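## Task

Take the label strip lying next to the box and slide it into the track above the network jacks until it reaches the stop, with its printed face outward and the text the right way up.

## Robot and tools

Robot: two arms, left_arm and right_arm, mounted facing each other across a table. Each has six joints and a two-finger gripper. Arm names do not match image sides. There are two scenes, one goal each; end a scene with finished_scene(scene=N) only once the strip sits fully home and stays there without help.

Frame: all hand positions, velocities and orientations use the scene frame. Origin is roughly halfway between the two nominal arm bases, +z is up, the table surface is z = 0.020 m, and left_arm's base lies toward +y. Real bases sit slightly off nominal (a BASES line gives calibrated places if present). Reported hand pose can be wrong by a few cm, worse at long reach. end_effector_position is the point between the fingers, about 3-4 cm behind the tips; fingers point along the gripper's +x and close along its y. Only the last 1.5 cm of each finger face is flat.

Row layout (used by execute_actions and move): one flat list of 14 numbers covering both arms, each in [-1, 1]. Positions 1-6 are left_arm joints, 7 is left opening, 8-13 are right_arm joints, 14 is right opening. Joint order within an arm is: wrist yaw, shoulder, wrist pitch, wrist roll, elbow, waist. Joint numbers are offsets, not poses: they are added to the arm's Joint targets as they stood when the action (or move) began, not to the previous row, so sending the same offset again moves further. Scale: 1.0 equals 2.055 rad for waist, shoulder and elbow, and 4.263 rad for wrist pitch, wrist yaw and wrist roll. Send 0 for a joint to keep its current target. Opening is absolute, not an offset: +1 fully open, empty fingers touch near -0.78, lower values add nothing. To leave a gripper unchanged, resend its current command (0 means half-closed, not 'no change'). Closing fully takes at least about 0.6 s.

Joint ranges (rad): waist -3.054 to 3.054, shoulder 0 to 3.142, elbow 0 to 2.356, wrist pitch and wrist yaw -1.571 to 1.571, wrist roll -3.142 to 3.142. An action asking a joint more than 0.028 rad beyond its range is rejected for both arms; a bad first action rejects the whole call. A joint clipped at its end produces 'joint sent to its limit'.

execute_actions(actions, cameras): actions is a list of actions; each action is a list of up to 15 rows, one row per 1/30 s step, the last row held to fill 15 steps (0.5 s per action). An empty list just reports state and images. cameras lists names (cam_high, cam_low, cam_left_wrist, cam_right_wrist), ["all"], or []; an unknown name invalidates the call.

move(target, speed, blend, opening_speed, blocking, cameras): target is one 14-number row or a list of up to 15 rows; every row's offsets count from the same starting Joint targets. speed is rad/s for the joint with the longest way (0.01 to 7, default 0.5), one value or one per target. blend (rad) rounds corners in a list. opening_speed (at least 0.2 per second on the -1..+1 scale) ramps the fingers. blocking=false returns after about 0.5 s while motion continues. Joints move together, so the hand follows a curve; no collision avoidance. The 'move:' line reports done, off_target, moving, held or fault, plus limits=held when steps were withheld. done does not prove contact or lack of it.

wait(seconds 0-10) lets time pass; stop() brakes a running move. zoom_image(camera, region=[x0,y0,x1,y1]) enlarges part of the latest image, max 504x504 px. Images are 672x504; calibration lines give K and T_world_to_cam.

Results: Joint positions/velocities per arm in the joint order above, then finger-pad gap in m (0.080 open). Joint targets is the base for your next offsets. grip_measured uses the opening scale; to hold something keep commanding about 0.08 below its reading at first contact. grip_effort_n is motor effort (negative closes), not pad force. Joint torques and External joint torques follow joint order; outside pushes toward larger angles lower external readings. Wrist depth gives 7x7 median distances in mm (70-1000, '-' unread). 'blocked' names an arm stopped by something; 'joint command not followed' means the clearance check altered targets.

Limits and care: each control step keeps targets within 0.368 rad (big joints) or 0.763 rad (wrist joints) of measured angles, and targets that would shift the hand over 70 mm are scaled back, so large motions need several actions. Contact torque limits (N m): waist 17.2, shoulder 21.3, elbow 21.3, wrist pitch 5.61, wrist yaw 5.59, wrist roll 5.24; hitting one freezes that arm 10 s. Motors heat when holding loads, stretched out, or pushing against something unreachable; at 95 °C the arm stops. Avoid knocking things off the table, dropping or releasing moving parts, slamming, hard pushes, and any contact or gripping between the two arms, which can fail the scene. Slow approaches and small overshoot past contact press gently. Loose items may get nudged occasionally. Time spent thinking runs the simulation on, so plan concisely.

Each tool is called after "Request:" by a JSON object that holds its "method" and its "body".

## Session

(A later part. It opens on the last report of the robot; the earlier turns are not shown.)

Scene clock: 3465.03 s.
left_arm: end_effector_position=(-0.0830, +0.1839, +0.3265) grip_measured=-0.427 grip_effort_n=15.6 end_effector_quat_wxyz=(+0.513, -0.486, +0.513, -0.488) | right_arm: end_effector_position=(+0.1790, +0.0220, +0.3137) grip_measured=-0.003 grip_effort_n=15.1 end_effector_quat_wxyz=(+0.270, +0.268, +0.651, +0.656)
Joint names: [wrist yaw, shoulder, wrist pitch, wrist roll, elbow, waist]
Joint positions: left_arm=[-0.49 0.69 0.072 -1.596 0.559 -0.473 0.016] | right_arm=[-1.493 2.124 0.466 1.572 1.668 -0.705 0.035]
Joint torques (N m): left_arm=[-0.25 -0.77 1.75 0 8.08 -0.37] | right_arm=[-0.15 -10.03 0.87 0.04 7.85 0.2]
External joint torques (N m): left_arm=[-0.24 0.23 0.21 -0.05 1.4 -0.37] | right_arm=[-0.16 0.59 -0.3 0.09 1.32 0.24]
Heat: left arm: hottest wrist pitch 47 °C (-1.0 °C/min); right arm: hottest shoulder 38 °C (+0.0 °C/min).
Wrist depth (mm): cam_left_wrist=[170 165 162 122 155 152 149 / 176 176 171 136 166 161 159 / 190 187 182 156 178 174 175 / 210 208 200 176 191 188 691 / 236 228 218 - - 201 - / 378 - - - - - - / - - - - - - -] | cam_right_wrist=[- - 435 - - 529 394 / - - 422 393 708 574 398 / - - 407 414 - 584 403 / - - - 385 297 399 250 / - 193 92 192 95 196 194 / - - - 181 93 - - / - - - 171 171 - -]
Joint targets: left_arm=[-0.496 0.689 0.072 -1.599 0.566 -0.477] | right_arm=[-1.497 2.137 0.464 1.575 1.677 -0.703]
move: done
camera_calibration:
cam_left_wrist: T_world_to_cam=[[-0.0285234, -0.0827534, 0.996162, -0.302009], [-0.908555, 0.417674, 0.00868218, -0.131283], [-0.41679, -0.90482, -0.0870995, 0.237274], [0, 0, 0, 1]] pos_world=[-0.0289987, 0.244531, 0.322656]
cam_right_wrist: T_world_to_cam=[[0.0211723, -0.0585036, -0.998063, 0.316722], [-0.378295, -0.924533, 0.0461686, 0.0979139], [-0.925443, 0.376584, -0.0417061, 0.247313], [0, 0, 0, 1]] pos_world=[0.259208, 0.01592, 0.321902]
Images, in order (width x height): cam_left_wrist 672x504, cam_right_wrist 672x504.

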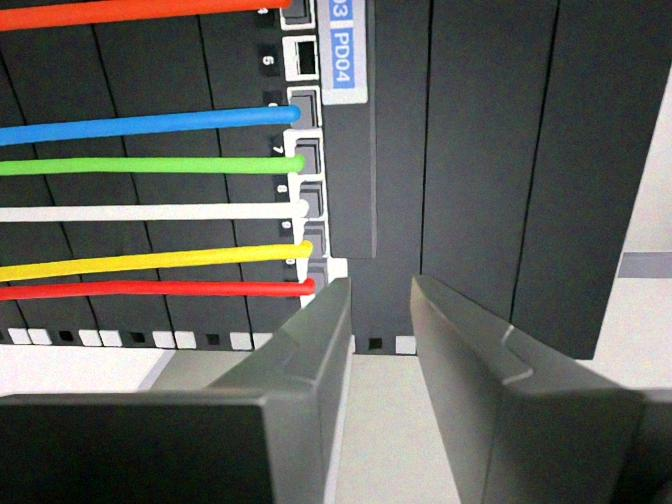

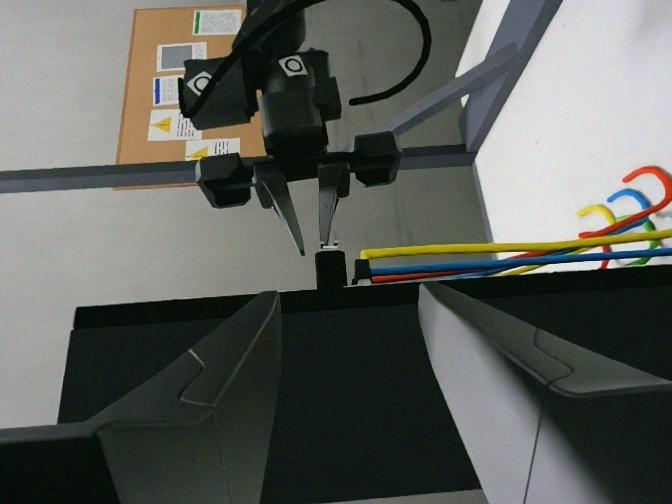

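Request:
{"method": "zoom_image", "body": {"camera": "cam_left_wrist", "region": [305, 60, 385, 120]}}

Request:
{"method": "zoom_image", "body": {"camera": "cam_left_wrist", "region": [285, 0, 405, 120]}}

Scaled by 6.300.

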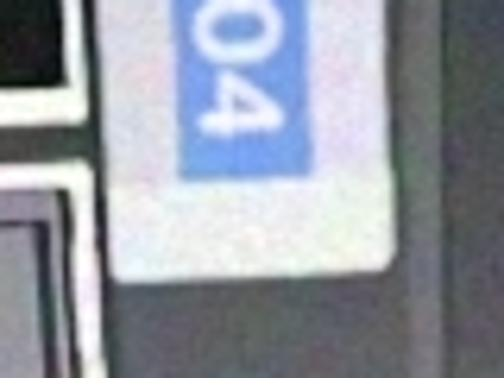

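Scaled by 4.200.

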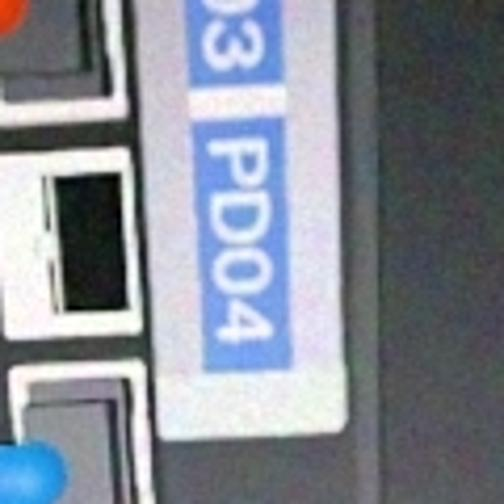

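Request:
{"method": "zoom_image", "body": {"camera": "cam_left_wrist", "region": [318, 76, 372, 108]}}

Request:
{"method": "zoom_image", "body": {"camera": "cam_left_wrist", "region": [310, 0, 370, 60]}}

Scaled by 9.333.

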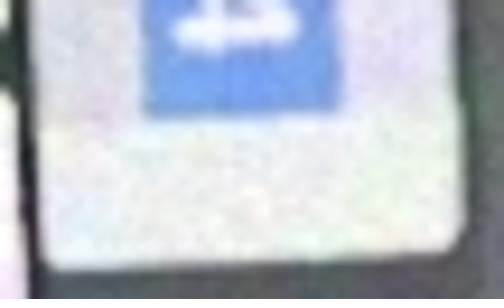

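Scaled by 8.400.

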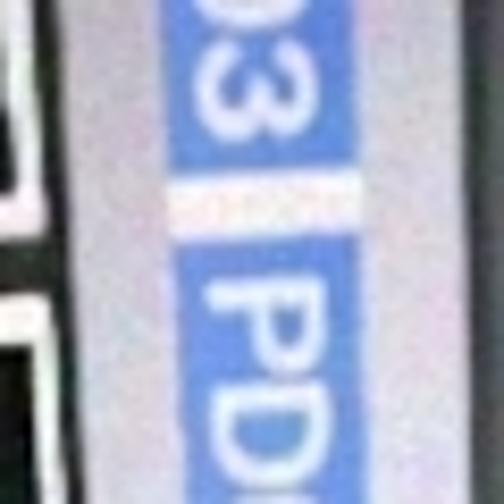

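Request:
{"method": "finished_scene", "body": {"scene": 2}}

The scene is finished: the task was done.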